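# Place the gear blank in the gear shaper's chuck

## Task

Move the gear blank and set it into the gear shaper's chuck, so that it stays seated there once the robot lets go.

## Robot and tools

Robot: two arms, left_arm and right_arm, each with a two-finger parallel gripper and a wrist camera. Scene frame: origin at table-top height, midway between the nominal arm bases, a little behind the near table edge. +x points out over the table, +z is up, and left_arm is on the +y side. The arm names do not match image left and right. Calibrated bases: left_arm at (-0.001, +0.267, +0.004) m and right_arm at (-0.006, -0.290, -0.003) m, both almost level.

Frames: each arm reports its hand pose (end_effector_position in metres, end_effector_quat_wxyz) and its Hand target in that arm's own base frame. Fixed cameras and the table use the scene frame. All commanded offsets are along the axes of that arm's current Hand target. Gripper axes: the fingers point along +z and close along y. The reported position is the spot between the finger pads, about 1 cm short of the tips. Reported poses can be off by a few centimetres, more when the arm is stretched out.

execute_actions(actions, cameras): actions is a list of actions. Each action is a table of up to 15 rows, one per 1/30 s step; if fewer rows are given, the last row repeats. Each row has 14 numbers in [-1, 1]: left_arm dx, dy, dz, rx, ry, rz, opening, then the same seven for right_arm. The six pose numbers are an offset from that arm's Hand target as it was when the action began, not from the previous row. 1.0 equals 0.6 m or 180 degrees. rx, ry, rz form one rotation vector. Sending the same offset again moves the arm further. Opening is absolute: +1 is fully open (0.093 m) and -1 is closed. Six zeros re-command the current Hand target. cameras takes a list of names, ["all"], or []. Images are returned only when asked for, or when actions is empty.

move(target, speed, blend, opening_speed, grip_force, blocking, cameras): target is one 14-number row in the same layout and scale. It can also be a list of up to 15 rows, where every row is an offset from the same starting Hand targets. Each gripper travels in a straight line and turns the shorter way. speed: m/s, 0.002 to 2.9, default 0.25; turning is capped at twice that value in rad/s. It can be one value or one per target. blend (m) rounds the corners of a list; 0 means stop at each point. opening_speed: rate of finger travel per second on the -1..+1 scale, at least 0.2. grip_force: newtons per pad, 10 to 50, one value or one per arm. It stays set until changed, and low values close slowly. blocking=false returns after about 0.5 s while the move carries on. A move lasts at most 10 s and does not avoid obstacles or the other arm. The 'move:' result line gives the outcome (done, off_target, moving, held, fault) and any limits that applied (paced = clipped, held = steps withheld).

wait(seconds 0 to 10): lets the simulation run while each arm holds its last command. stop(): brakes a running move. zoom_image(camera, region=[x0,y0,x1,y1]): crops one camera's latest image; the region is at most 504 px wide and 504 px high. Cameras: cam_head_left, cam_head_right, cam_high, cam_low, cam_left_wrist, cam_right_wrist, all 896x504. read_manual(section): licence texts only. finished_scene(scene): ends the scene; use it only when the blank is seated and will stay there without the robot.

Result lines: Hand target is the last commanded pose after clipping, and the next offsets start from it. Tool commands shows the current commands. grip_measured is the gripper motor position on the -1..+1 scale. Joint positions end with the finger gap in metres. Other lines: joint velocities ('within noise' means the arm is still), joint torques (joints 1 to 3 wrap around at ±28 N m), and motor temperatures.

Control behaviour: each step, the commanded orientation is limited to within 40 degrees of the gripper's actual orientation. Friction and gravity can leave the gripper short, low or tilted. A small command may do nothing or move sideways. After each move, check the real position, then resend zeros or the remaining distance. An arm that is blocked keeps pushing until it is commanded away. To stop a push, command a target back past where the gripper is. Do not route paths close to an arm's own base, because this can flip the shoulder.

Gripping: the pads meet at a reading of about -0.94. Each millimetre of object width adds about 0.0208. Readings can be up to 0.02 too open. To grip a rigid part firmly, send a value at least 0.24 below the reading that matches its width, and keep sending it while holding. To release, send a value well above that reading. A reading below -0.94 after sending -1 does not prove that something is held. Check with the cameras.

Avoid: dropping the blank or releasing it while it is moving; knocking anything off the table; hitting fixed or heavy objects; letting parts fall from a height; any contact between the two grippers or arms; strain on the wrist camera cables; and fast impacts. The bar under the bases, the plate behind it and the low rail are fixtures up to about 3 cm above the table, and touching them gives no warning. Motors heat up when an arm holds a load, is stretched out, or pushes against something. MOTOR HOT appears at 75 °C, the arm folds at 90 °C, and it goes limp at 100 °C. Loose objects may occasionally be nudged by outside pushes. Move smoothly and use low effort where you can.

Each tool is called after "Request:" in YAML: its name, and indented under it one key for each argument.

## Session

Request:
execute_actions:
  actions: []

Scene clock: 0.00 s.
left_arm: end_effector_position=(+0.3357, -0.0926, +0.2641) grip_measured=+1.000 end_effector_quat_wxyz=(+0.471, +0.026, +0.881, +0.024) | right_arm: end_effector_position=(+0.3683, +0.2786, +0.3925) grip_measured=+1.000 end_effector_quat_wxyz=(+0.549, -0.174, +0.795, +0.191)
Joint positions: left_arm=[-0.454 1.145 1.096 -0.594 -0.39 -0.198 0.093] | right_arm=[0.699 1.494 1.638 -0.477 0.141 0.167 0.093]
Joint velocities: within noise
Joint torques (N m): no reading
Motor temperatures (°C): left_arm=[26 32 31 29 23 26 23] | right_arm=[23 32 32 33 25 26 26]
Heat: left arm: 32 °C; right arm: 33 °C.
Hand target: left_arm +0.3361, -0.0938, +0.2652; +0.471, +0.027, +0.881, +0.022 | right_arm +0.3655, +0.2775, +0.4019; +0.557, -0.173, +0.789, +0.196
Tool commands: left_gripper/opening=+1.0 right_gripper/opening=+1.0

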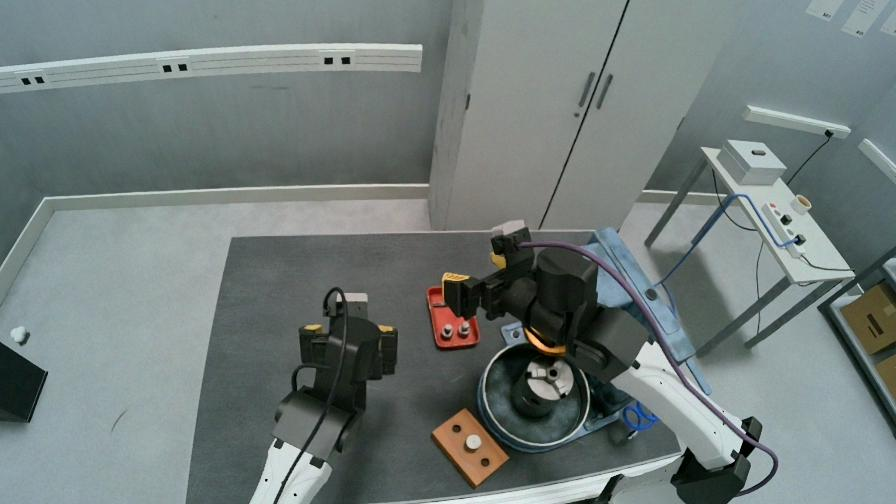

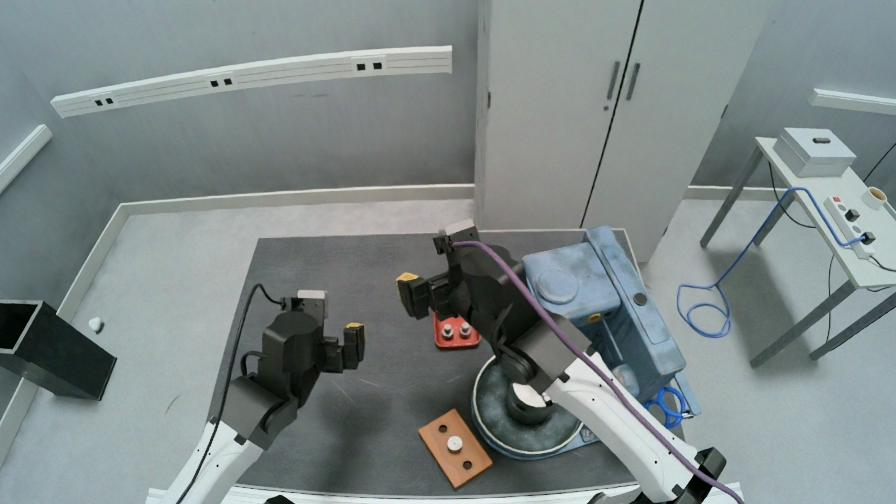

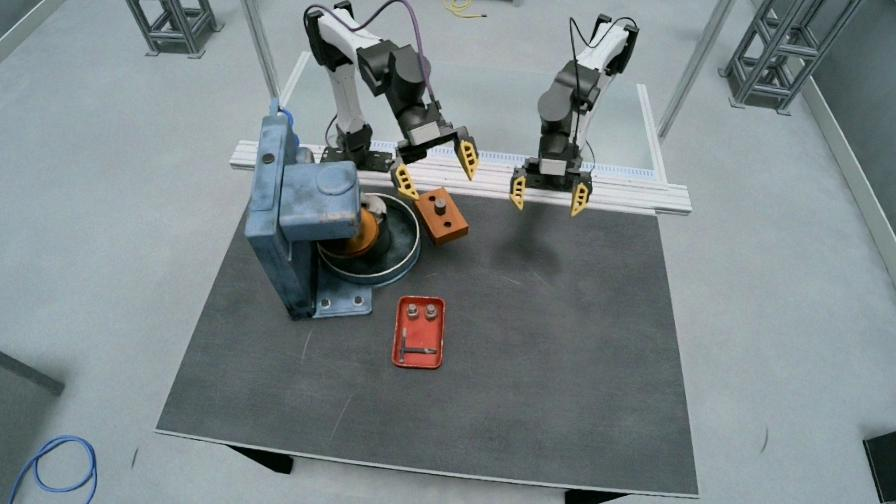

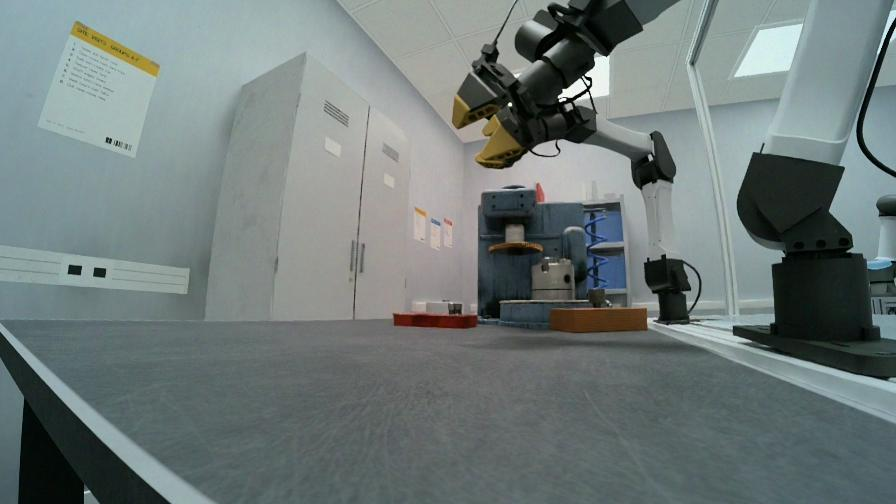

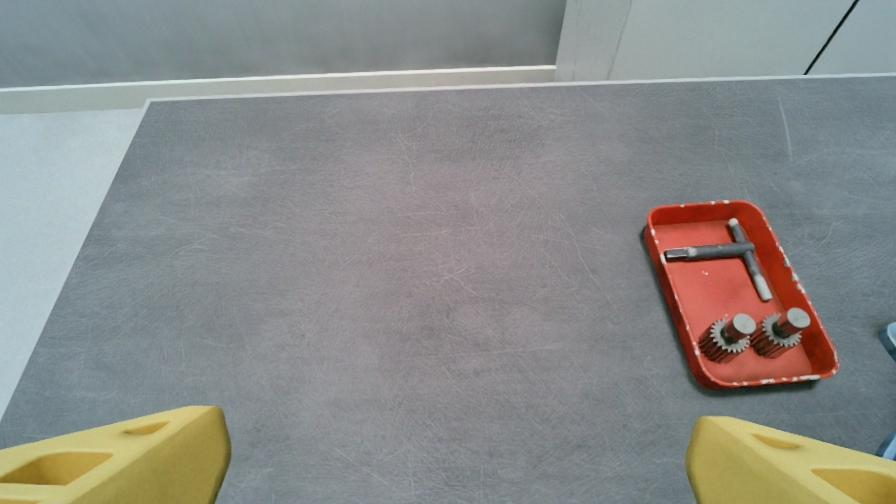

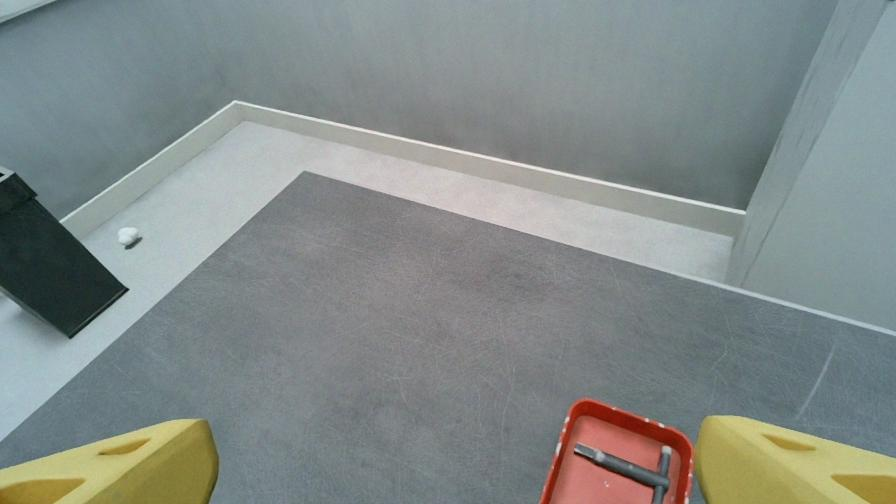

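Request:
zoom_image:
  camera: "cam_head_left"
  region: [410, 300, 670, 500]

Request:
zoom_image:
  camera: "cam_high"
  region: [230, 100, 490, 330]

Request:
zoom_image:
  camera: "cam_low"
  region: [380, 170, 680, 350]

Request:
zoom_image:
  camera: "cam_left_wrist"
  region: [630, 190, 896, 400]

Request:
zoom_image:
  camera: "cam_head_right"
  region: [400, 300, 660, 500]

Scaled by 1.938 from the camera's 896x504 image, which has a finer 1280x720 frame.

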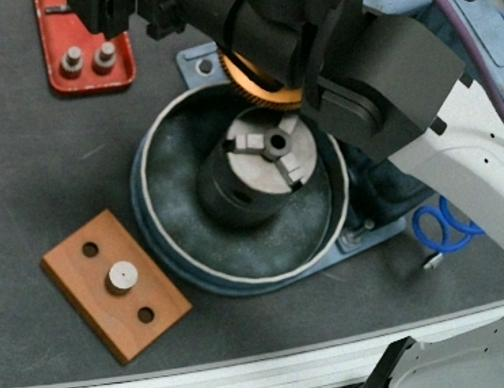

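Scaled by 1.938 from the camera's 896x504 image, which has a finer 1280x720 frame.

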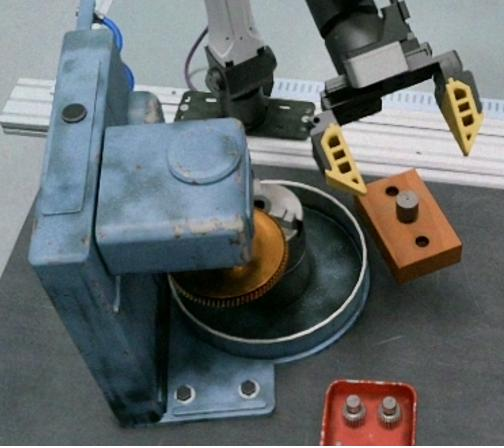

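Scaled by 1.680 from the camera's 896x504 image, which has a finer 1280x720 frame.

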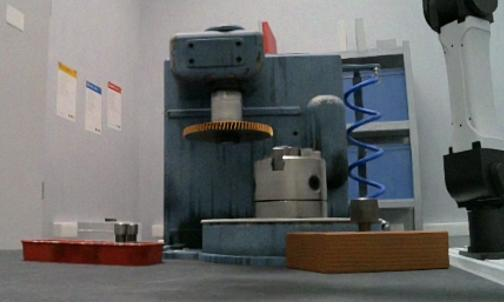

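Scaled by 1.895 from the camera's 896x504 image, which has a finer 1280x720 frame.

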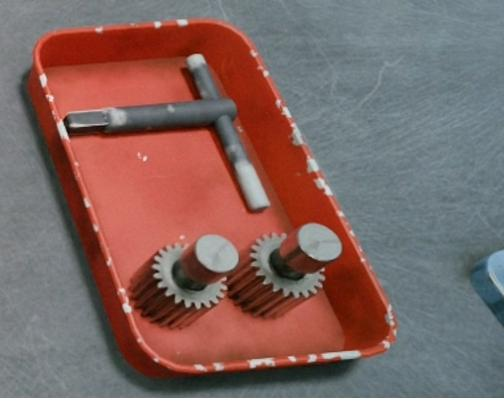

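Scaled by 1.938 from the camera's 896x504 image, which has a finer 1280x720 frame.

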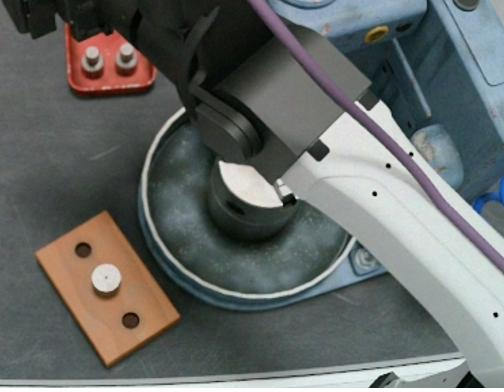

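Request:
move:
  target: [0.299,-0.307,-0.197,0.1429,0.1355,0.1232,1,0.135,-0.268,-0.512,0.0648,0.0922,-0.0095,1]
  cameras: ["all"]

Request:
zoom_image:
  camera: "cam_low"
  region: [470, 230, 640, 340]

Request:
zoom_image:
  camera: "cam_head_right"
  region: [400, 300, 660, 500]

Scene clock: 121.57 s.
left_arm: end_effector_position=(+0.1351, -0.2623, +0.1669) grip_measured=+1.000 end_effector_quat_wxyz=(+0.250, +0.293, +0.920, -0.074) | right_arm: end_effector_position=(+0.1715, -0.0226, +0.4039) grip_measured=+1.000 end_effector_quat_wxyz=(+0.483, -0.095, +0.870, -0.030)
Joint positions: left_arm=[-1.278 1.27 1.086 -0.962 -0.324 -0.59 0.093] | right_arm=[-0.788 0.929 1.741 -1.564 -0.678 -0.701 0.093]
Joint torques (N m): left_arm=[-0.53 -2.78 8.1 1.27 -0.14 -0.03] | right_arm=[-0.39 0.87 3.33 1.9 -0.39 -0.19]
Motor temperatures (°C): left_arm=[25 31 37 36 23 26 22] | right_arm=[23 36 40 42 25 25 25]
Heat: left arm: 37 °C; right arm: 42 °C.
Hand target: left_arm +0.1332, -0.2667, +0.1700; +0.247, +0.291, +0.921, -0.078 | right_arm +0.1693, -0.0197, +0.4000; +0.455, -0.153, +0.874, +0.080
Off the commanded pose: left_arm 0.006 m, 1 deg | right_arm 0.005 m, 15 deg.
joint sent to its limit (right arm) — joint 4 (wrist pitch), lower limit. The joint targets are off in orientation, not in position.
move: off_target (right_arm)
camera_calibration:
cam_left_wrist: T_world_to_cam=[[-0.577318, -0.816209, -0.0225012, -0.130138], [-0.81131, 0.576525, -0.0969221, 0.314139], [0.0920812, -0.0376994, -0.995038, 0.227728], [0, 0, 0, 1]] pos_world=[0.158764, -0.278743, 0.254116]
cam_right_wrist: T_world_to_cam=[[0.125083, -0.983651, 0.129557, -0.0958722], [-0.828125, -0.175427, -0.532385, 0.392381], [0.546409, -0.0406973, -0.836529, 0.328801], [0, 0, 0, 1]] pos_world=[0.157273, -0.0120893, 0.496371]

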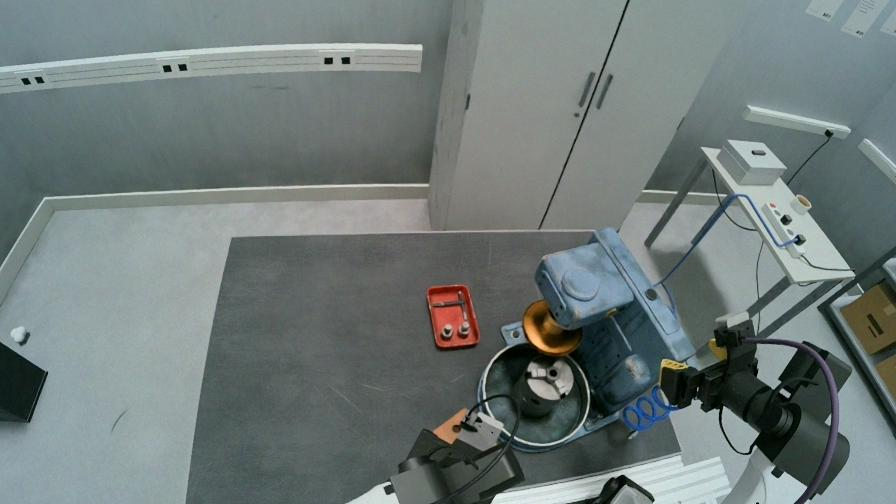

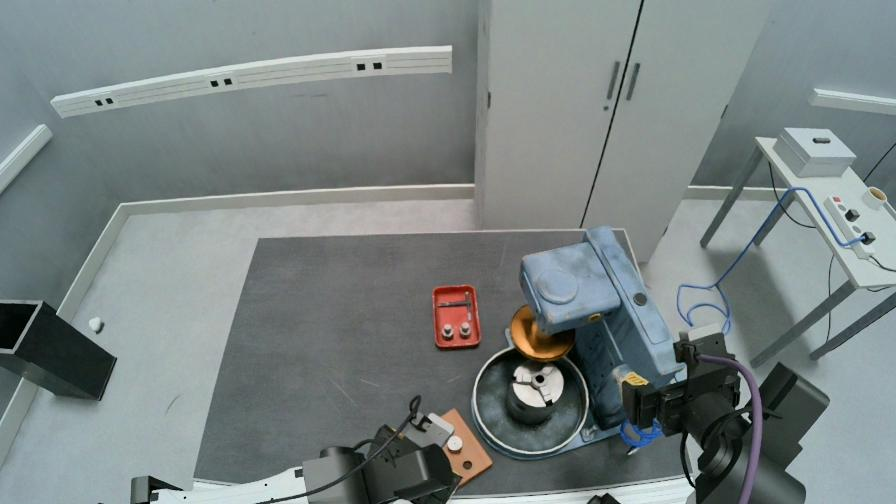

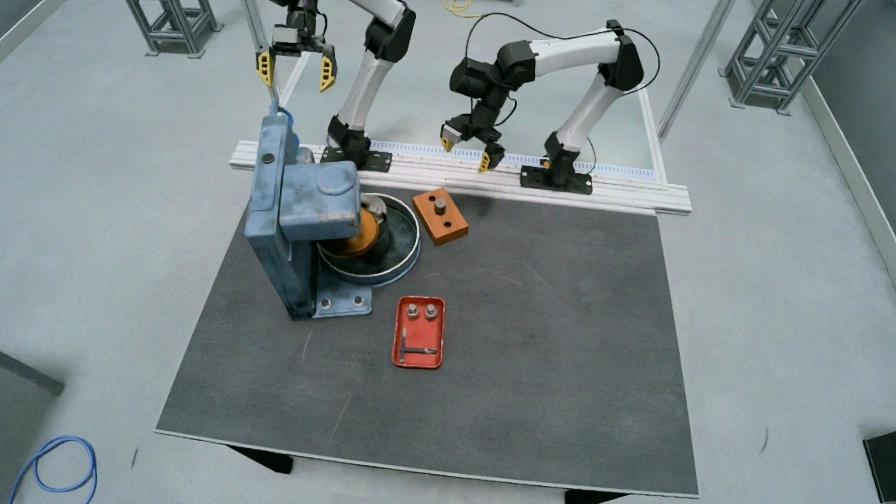

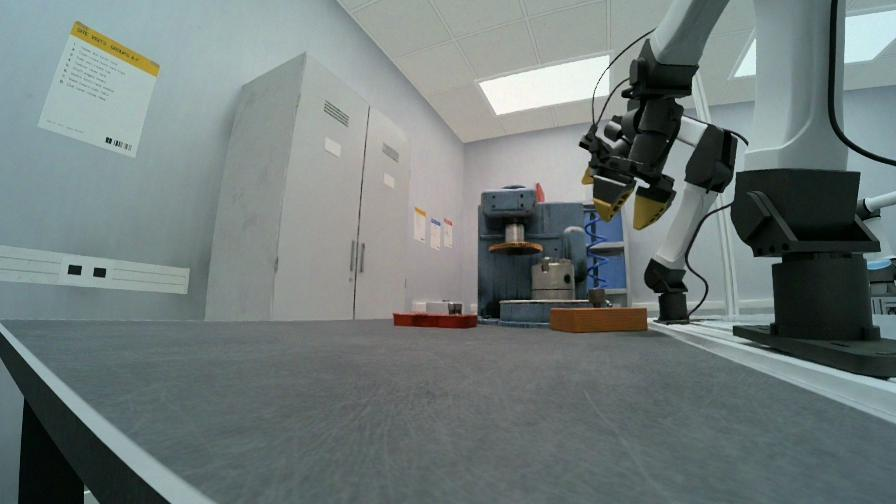

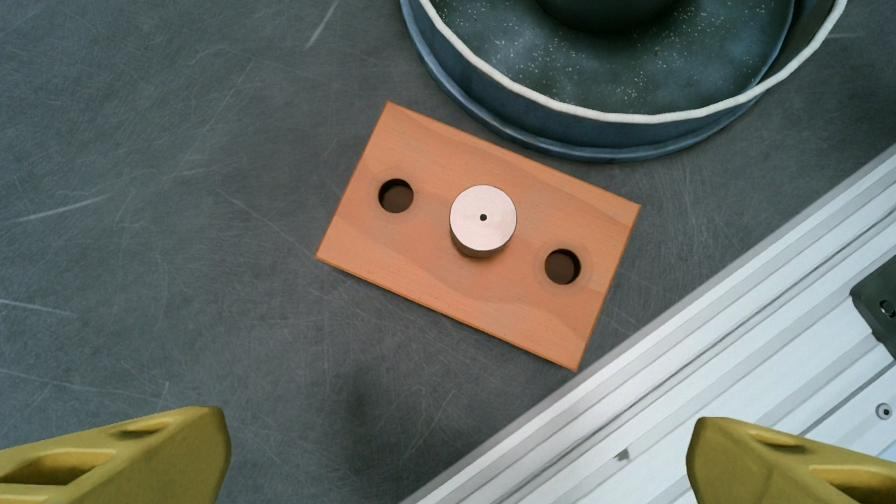

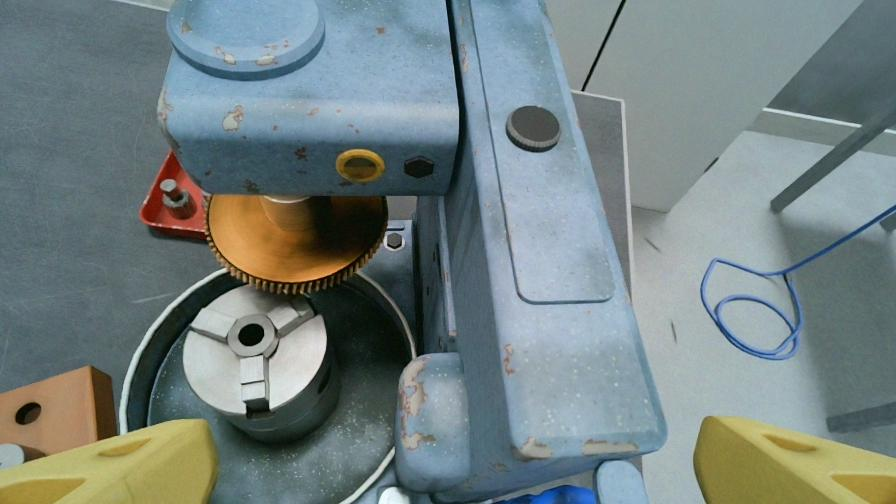

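Scaled by 2.965 from the camera's 896x504 image, which has a finer 1280x720 frame.

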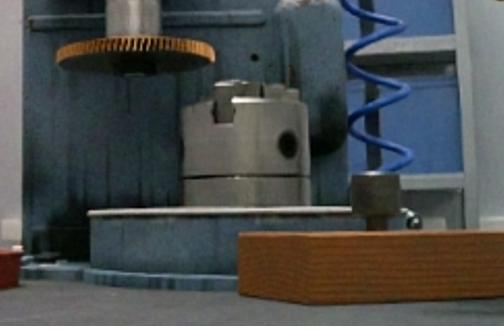

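Scaled by 1.938 from the camera's 896x504 image, which has a finer 1280x720 frame.

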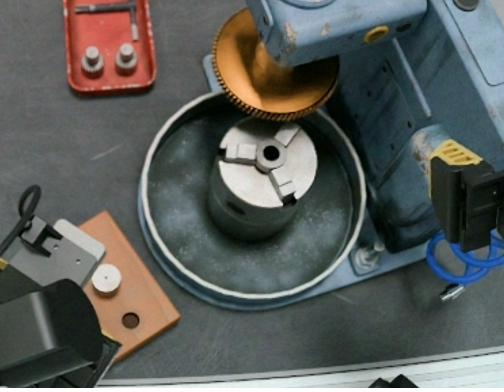

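Request:
move:
  target: [0.0627,-0.0068,0.1178,-0.0039,-0.1388,0.0032,1,0,0,0,0,0,0,1]
  cameras: ["cam_left_wrist","cam_low","cam_head_right"]

Request:
zoom_image:
  camera: "cam_low"
  region: [520, 230, 690, 340]

Scene clock: 161.33 s.
left_arm: end_effector_position=(+0.1333, -0.2719, +0.0951) grip_measured=+1.000 end_effector_quat_wxyz=(+0.441, +0.264, +0.847, -0.140) | right_arm: end_effector_position=(+0.1715, -0.0226, +0.4039) grip_measured=+1.000 end_effector_quat_wxyz=(+0.483, -0.095, +0.870, -0.030)
Joint positions: left_arm=[-1.467 1.169 0.473 -0.122 -0.669 -0.591 0.093] | right_arm=[-0.788 0.929 1.741 -1.564 -0.678 -0.702 0.093]
Joint torques (N m): left_arm=[-0.28 -1.61 5.56 2.05 -0.46 0.2] | right_arm=[-0.46 0.85 3.34 1.9 -0.35 -0.21]
Heat: left arm: 41 °C; right arm: 41 °C.
Hand target: left_arm +0.1333, -0.2715, +0.0899; +0.442, +0.271, +0.845, -0.132 | right_arm +0.1693, -0.0197, +0.4000; +0.455, -0.153, +0.874, +0.080
Off the commanded pose: left_arm 0.005 m, 1 deg | right_arm 0.005 m, 15 deg.
joint sent to its limit (right arm) — joint 4 (wrist pitch), lower limit. The joint targets are off in orientation, not in position.
move: off_target (right_arm)
camera_calibration:
cam_left_wrist: T_world_to_cam=[[-0.567015, -0.823688, -0.00560829, -0.145653], [-0.708952, 0.491476, -0.505804, 0.313419], [0.419381, -0.282822, -0.86263, 0.0332848], [0, 0, 0, 1]] pos_world=[0.125653, -0.264597, 0.186424]
Images, in order (width x height): cam_head_right 896x504, cam_low 896x504, cam_left_wrist 896x504.

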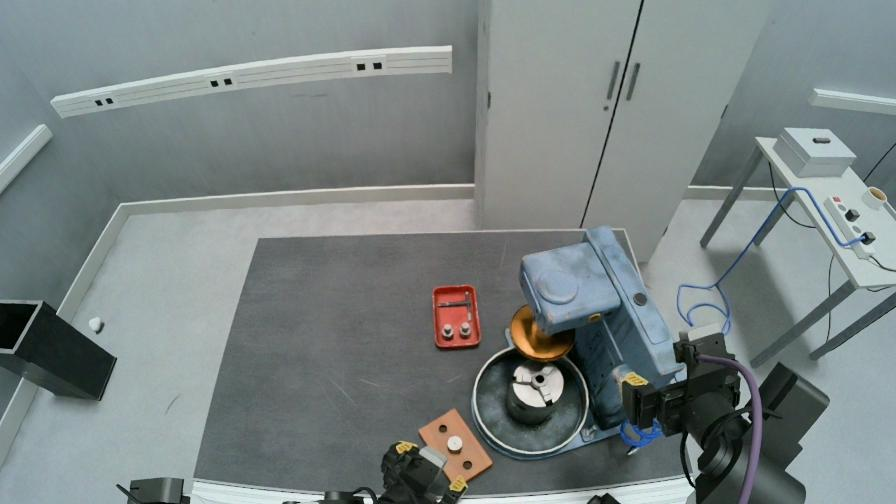

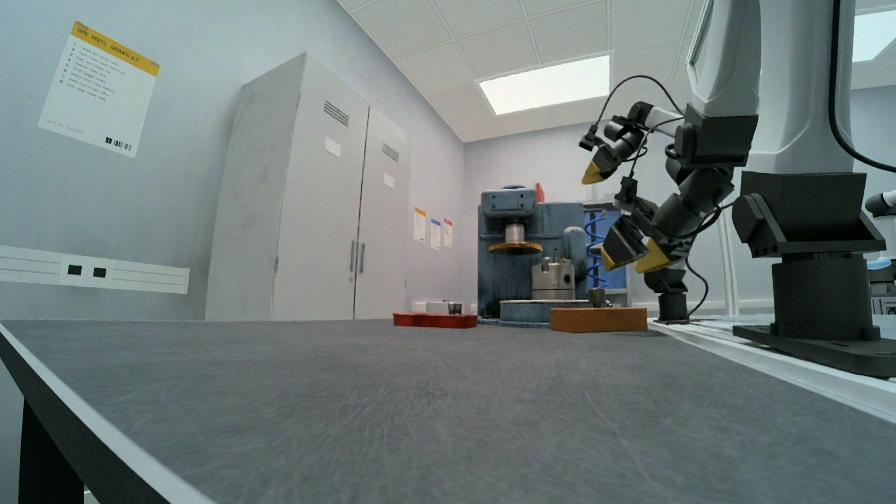

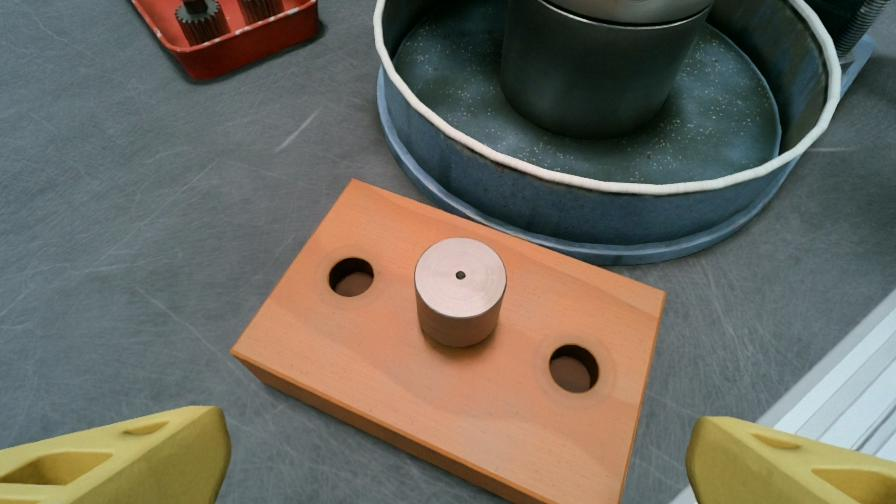

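Scaled by 2.965 from the camera's 896x504 image, which has a finer 1280x720 frame.

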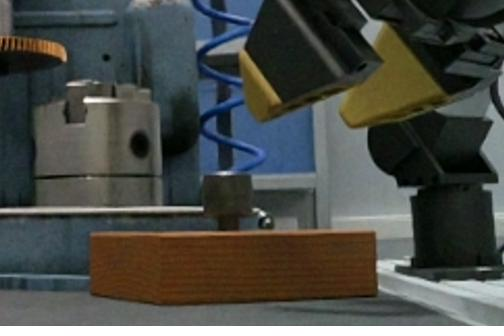

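Request:
move:
  target: [0.0147,0,0.1328,0,0,0,1,0,0,0,0,0,0,1]
  speed: 0.15
  cameras: ["cam_left_wrist","cam_low"]

Request:
zoom_image:
  camera: "cam_low"
  region: [520, 230, 690, 340]

Scene clock: 176.17 s.
left_arm: end_effector_position=(+0.1803, -0.3033, +0.0388) grip_measured=+1.000 end_effector_quat_wxyz=(+0.442, +0.268, +0.845, -0.132) | right_arm: end_effector_position=(+0.1715, -0.0226, +0.4039) grip_measured=+1.000 end_effector_quat_wxyz=(+0.483, -0.095, +0.870, -0.030)
Joint positions: left_arm=[-1.285 1.56 0.453 0.371 -0.547 -0.423 0.093] | right_arm=[-0.788 0.929 1.741 -1.564 -0.678 -0.702 0.093]
Joint torques (N m): left_arm=[1.09 -3.66 5.61 2.21 -0.18 0.21] | right_arm=[-0.35 0.91 3.33 1.89 -0.38 -0.15]
Motor temperatures (°C): left_arm=[25 30 39 33 23 26 22] | right_arm=[23 32 35 40 25 25 25]
Heat: left arm: 39 °C; right arm: 40 °C.
Hand target: left_arm +0.1829, -0.3054, +0.0370; +0.442, +0.271, +0.845, -0.132 | right_arm +0.1693, -0.0197, +0.4000; +0.455, -0.153, +0.874, +0.080
Off the commanded pose: left_arm 0.004 m, 0 deg | right_arm 0.005 m, 15 deg.
joint sent to its limit (right arm) — joint 4 (wrist pitch), lower limit. The joint targets are off in orientation, not in position.
move: off_target (right_arm)
camera_calibration:
cam_left_wrist: T_world_to_cam=[[-0.567595, -0.82293, -0.0249613, -0.144027], [-0.70349, 0.500519, -0.504562, 0.335386], [0.427713, -0.268827, -0.863014, -0.041128], [0, 0, 0, 1]] pos_world=[0.171783, -0.297448, 0.130134]
Images, in order (width x height): cam_low 896x504, cam_left_wrist 896x504.

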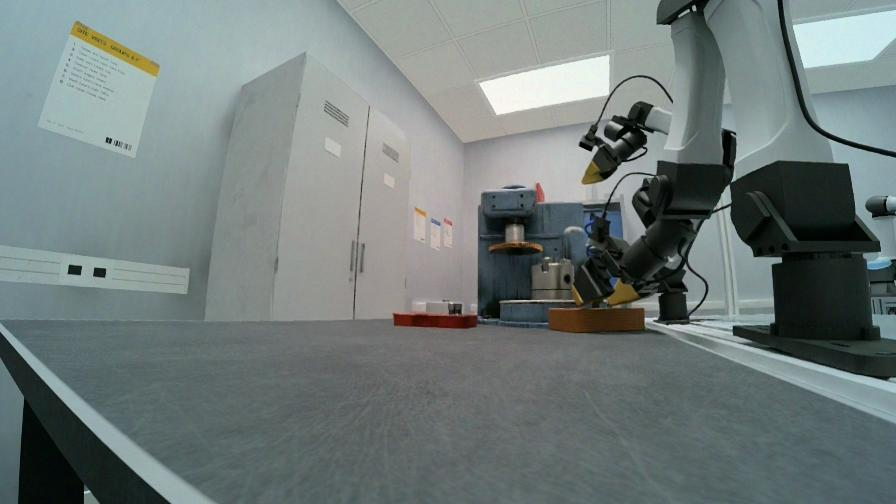

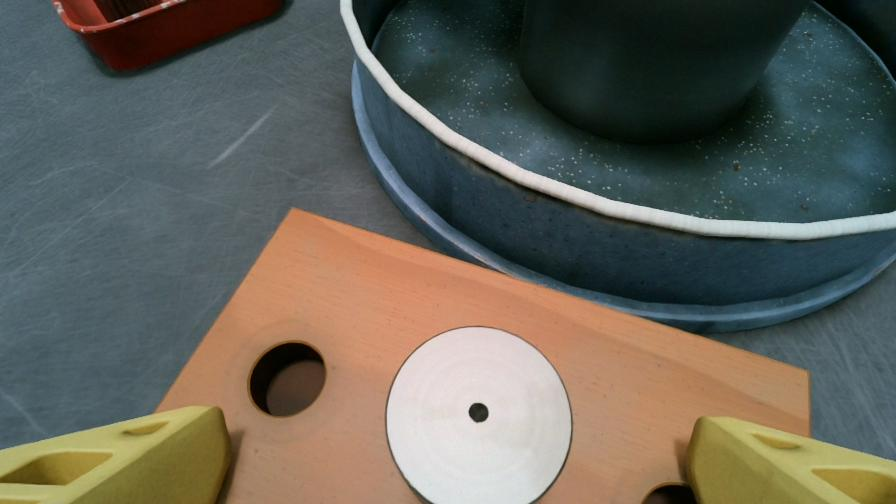

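Scaled by 2.965 from the camera's 896x504 image, which has a finer 1280x720 frame.

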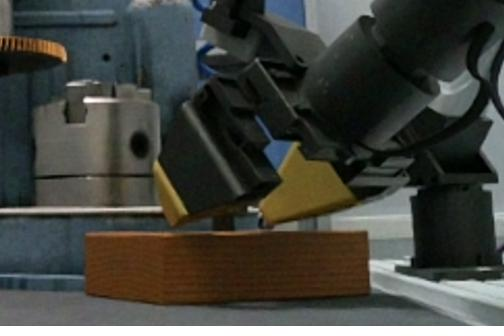

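Request:
move:
  target: [-0.0115,-0.0047,0.0018,0,0,0,1,0,0,0,0,0,0,1]
  speed: 0.1
  cameras: ["cam_left_wrist","cam_low"]

Request:
zoom_image:
  camera: "cam_low"
  region: [520, 230, 690, 340]

Scene clock: 186.27 s.
left_arm: end_effector_position=(+0.1821, -0.3069, +0.0427) grip_measured=+1.000 end_effector_quat_wxyz=(+0.445, +0.266, +0.844, -0.136) | right_arm: end_effector_position=(+0.1715, -0.0226, +0.4039) grip_measured=+1.000 end_effector_quat_wxyz=(+0.483, -0.095, +0.870, -0.030)
Joint positions: left_arm=[-1.282 1.56 0.465 0.372 -0.545 -0.421 0.093] | right_arm=[-0.788 0.929 1.741 -1.564 -0.678 -0.702 0.093]
Joint torques (N m): left_arm=[1.06 -3.77 6.83 1.88 -0.19 0.22] | right_arm=[-0.47 0.9 3.36 1.89 -0.41 -0.19]
Heat: left arm: 39 °C; right arm: 40 °C.
Hand target: left_arm +0.1852, -0.3106, +0.0419; +0.442, +0.271, +0.845, -0.132 | right_arm +0.1693, -0.0197, +0.4000; +0.455, -0.153, +0.874, +0.080
Off the commanded pose: left_arm 0.005 m, 1 deg | right_arm 0.005 m, 15 deg.
joint sent to its limit (right arm) — joint 4 (wrist pitch), lower limit. The joint targets are off in orientation, not in position.
move: off_target (right_arm)
camera_calibration:
cam_left_wrist: T_world_to_cam=[[-0.567654, -0.823069, -0.0180707, -0.146221], [-0.701714, 0.495204, -0.51222, 0.338924], [0.430541, -0.278084, -0.858664, -0.0431265], [0, 0, 0, 1]] pos_world=[0.173393, -0.300179, 0.13393]
Images, in order (width x height): cam_low 896x504, cam_left_wrist 896x504.

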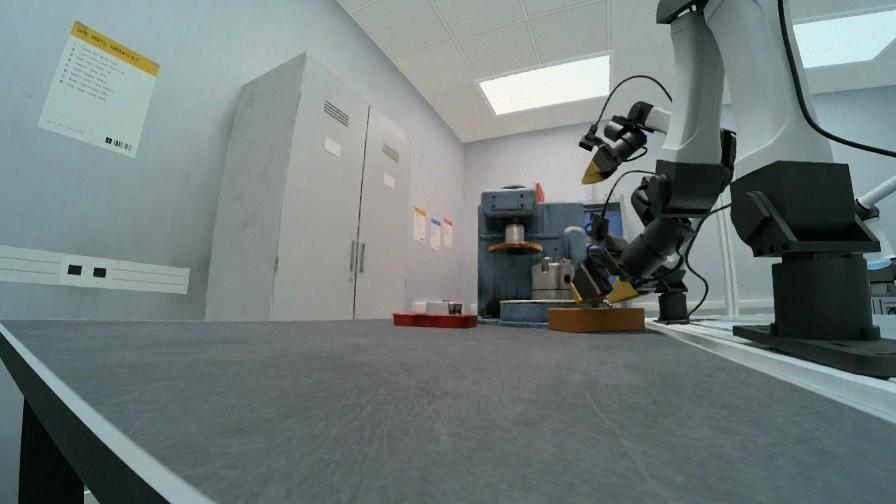

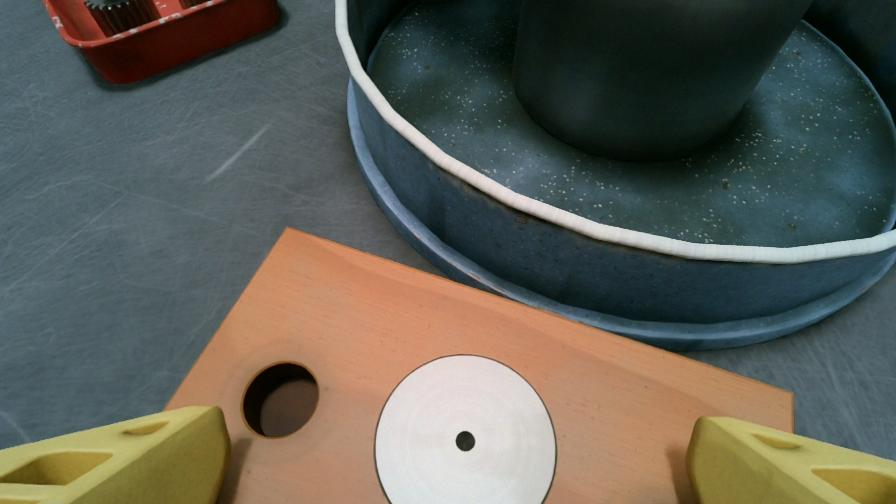

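Scaled by 2.965 from the camera's 896x504 image, which has a finer 1280x720 frame.

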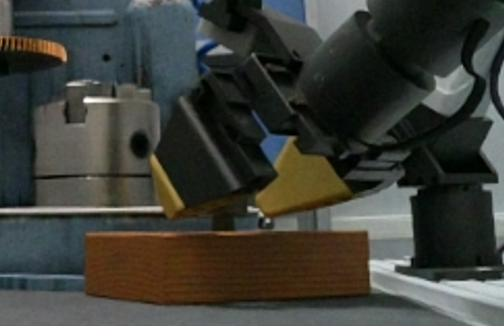

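Request:
move:
  target: [0,-0.001,0,0,0,0,-0.7,0,0,0,0,0,0,1]
  opening_speed: 0.9
  cameras: ["cam_left_wrist"]

Scene clock: 193.97 s.
left_arm: end_effector_position=(+0.1819, -0.3071, +0.0426) grip_measured=-0.464 end_effector_quat_wxyz=(+0.445, +0.267, +0.844, -0.137) | right_arm: end_effector_position=(+0.1715, -0.0226, +0.4039) grip_measured=+1.000 end_effector_quat_wxyz=(+0.483, -0.095, +0.870, -0.030)
Joint positions: left_arm=[-1.282 1.56 0.465 0.372 -0.543 -0.421 0.023] | right_arm=[-0.788 0.929 1.741 -1.564 -0.678 -0.702 0.093]
Joint torques (N m): left_arm=[0.83 -3.69 6.98 1.87 -0.18 0.17] | right_arm=[-0.44 0.85 3.28 1.92 -0.38 -0.18]
Heat: left arm: 39 °C; right arm: 40 °C.
Hand target: left_arm +0.1848, -0.3111, +0.0419; +0.442, +0.271, +0.845, -0.132 | right_arm +0.1693, -0.0197, +0.4000; +0.455, -0.153, +0.874, +0.080
Off the commanded pose: left_arm 0.005 m, 1 deg | right_arm 0.005 m, 15 deg.
joint sent to its limit (right arm) — joint 4 (wrist pitch), lower limit. The joint targets are off in orientation, not in position.
move: off_target (right_arm)
camera_calibration:
cam_left_wrist: T_world_to_cam=[[-0.568557, -0.822463, -0.0172542, -0.146135], [-0.701702, 0.49581, -0.511652, 0.338954], [0.429369, -0.278796, -0.85902, -0.0431599], [0, 0, 0, 1]] pos_world=[0.17329, -0.300281, 0.13383]
Images, in order (width x height): cam_left_wrist 896x504.

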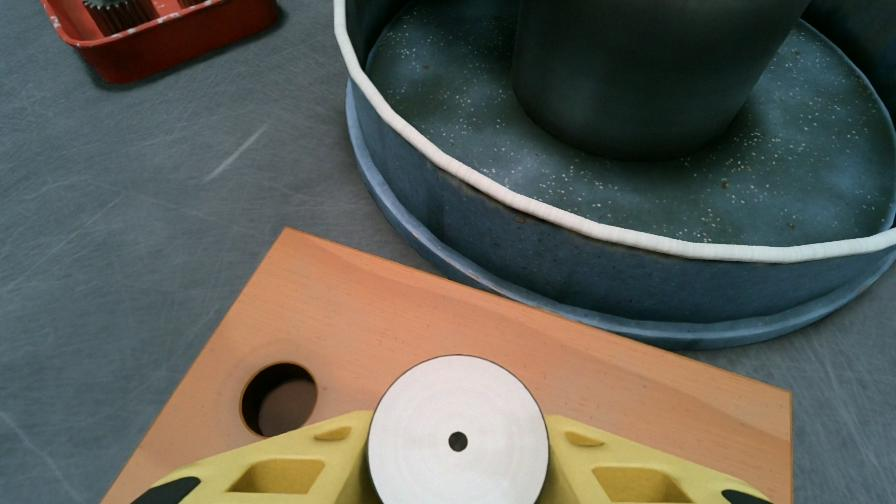

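Request:
move:
  target:
    - [-0.028,0,-0.0181,0,0,0,-0.7,0,0,0,0,0,0,1]
    - [-0.112,0,-0.0725,0,0,0,-0.7,0,0,0,0,0,0,1]
  speed: 0.1
  blend: [0.01,0]
  cameras: ["cam_left_wrist","cam_low","cam_right_wrist"]

Request:
zoom_image:
  camera: "cam_low"
  region: [520, 200, 690, 340]

Scene clock: 201.87 s.
left_arm: end_effector_position=(+0.1804, -0.3067, +0.1026) grip_measured=-0.478 end_effector_quat_wxyz=(+0.426, +0.283, +0.852, -0.115) | right_arm: end_effector_position=(+0.1715, -0.0226, +0.4039) grip_measured=+1.000 end_effector_quat_wxyz=(+0.483, -0.095, +0.870, -0.030)
Joint positions: left_arm=[-1.282 1.365 0.656 -0.08 -0.534 -0.417 0.022] | right_arm=[-0.788 0.929 1.741 -1.564 -0.678 -0.702 0.093]
Joint torques (N m): left_arm=[1.11 -6.17 8.5 2.03 -0.29 0.15] | right_arm=[-0.34 0.98 3.28 1.89 -0.38 -0.21]
Heat: left arm: 39 °C; right arm: 40 °C.
Hand target: left_arm +0.1866, -0.3138, +0.1219; +0.442, +0.271, +0.845, -0.132 | right_arm +0.1693, -0.0197, +0.4000; +0.455, -0.153, +0.874, +0.080
Off the commanded pose: left_arm 0.021 m, 3 deg | right_arm 0.005 m, 15 deg.
joint sent to its limit (right arm) — joint 4 (wrist pitch), lower limit. The joint targets are off in orientation, not in position.
move: off_target (left_arm, right_arm)
camera_calibration:
cam_left_wrist: T_world_to_cam=[[-0.576731, -0.815011, -0.0560255, -0.137877], [-0.708243, 0.533001, -0.462928, 0.375946], [0.407153, -0.227305, -0.884623, 0.0314769], [0, 0, 0, 1]] pos_world=[0.173927, -0.305596, 0.194156]
cam_right_wrist: T_world_to_cam=[[0.125508, -0.983513, 0.130193, -0.0962533], [-0.828034, -0.17613, -0.532295, 0.392314], [0.54645, -0.0409966, -0.836487, 0.328771], [0, 0, 0, 1]] pos_world=[0.157273, -0.0120894, 0.496371]
Images, in order (width x height): cam_low 896x504, cam_left_wrist 896x504, cam_right_wrist 896x504.

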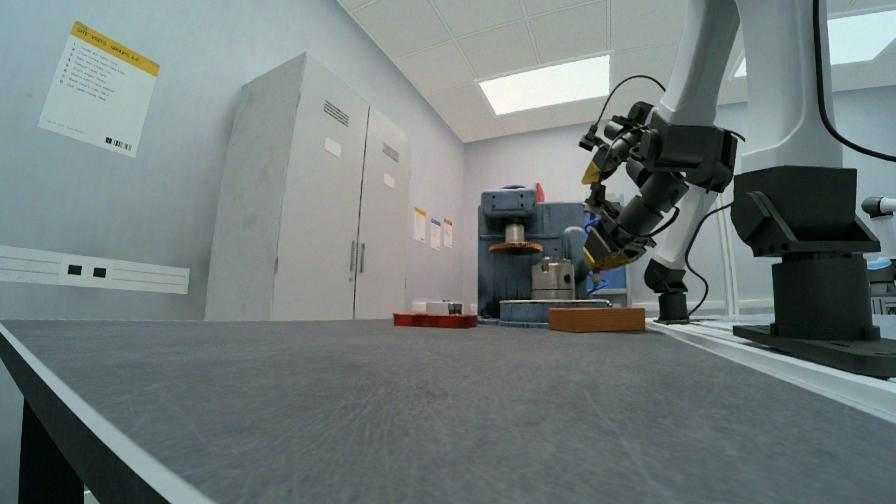

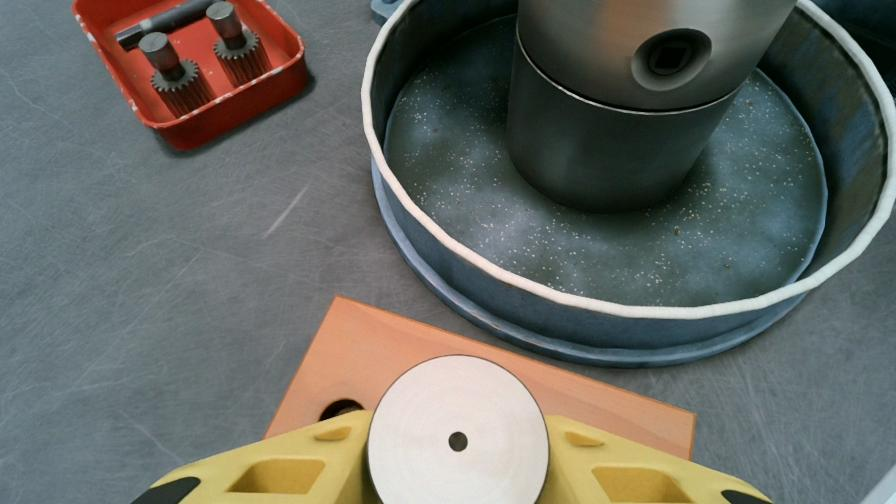

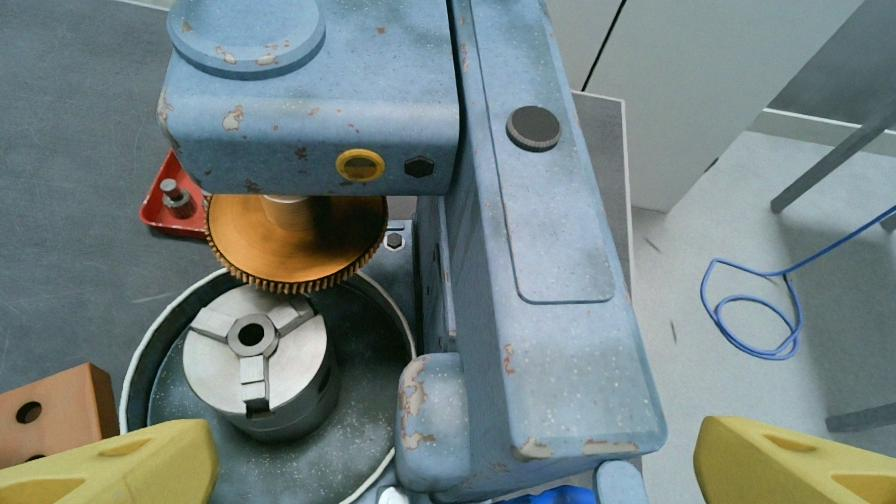

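Scaled by 2.965 from the camera's 896x504 image, which has a finer 1280x720 frame.

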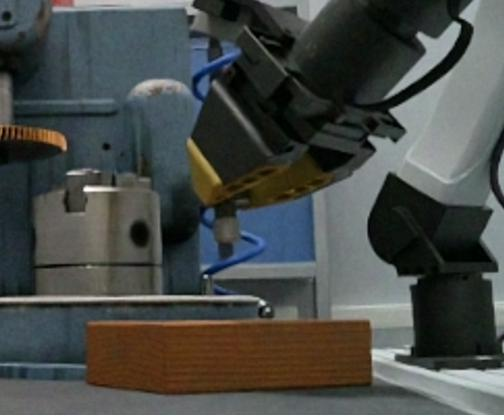

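Request:
zoom_image:
  camera: "cam_low"
  region: [570, 240, 630, 300]

Request:
zoom_image:
  camera: "cam_right_wrist"
  region: [150, 260, 360, 440]

Request:
zoom_image:
  camera: "cam_low"
  region: [480, 220, 600, 310]

Scaled by 8.400 from the camera's 896x504 image, which has a finer 1280x720 frame.

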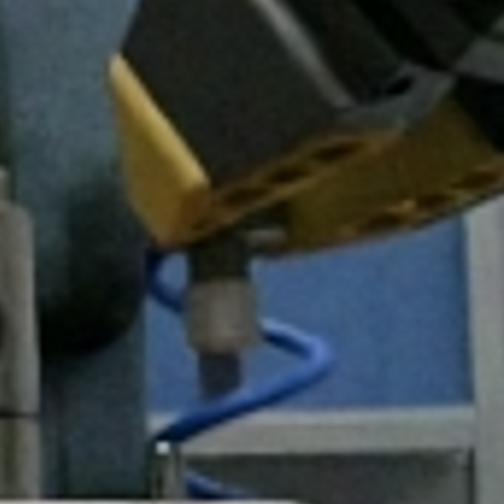

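Scaled by 2.400 from the camera's 896x504 image, which has a finer 1280x720 frame.

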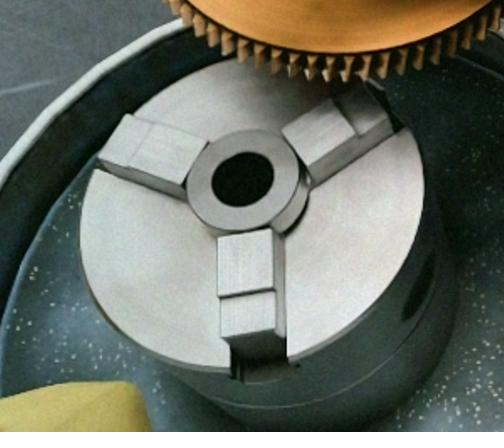

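Scaled by 4.200 from the camera's 896x504 image, which has a finer 1280x720 frame.

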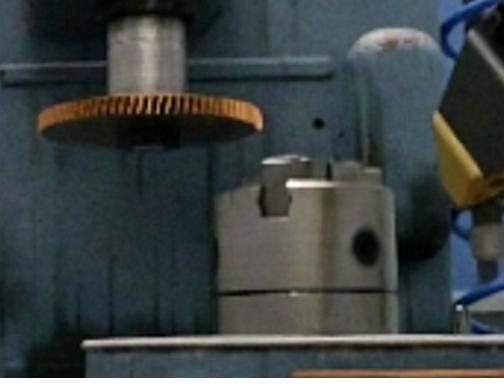

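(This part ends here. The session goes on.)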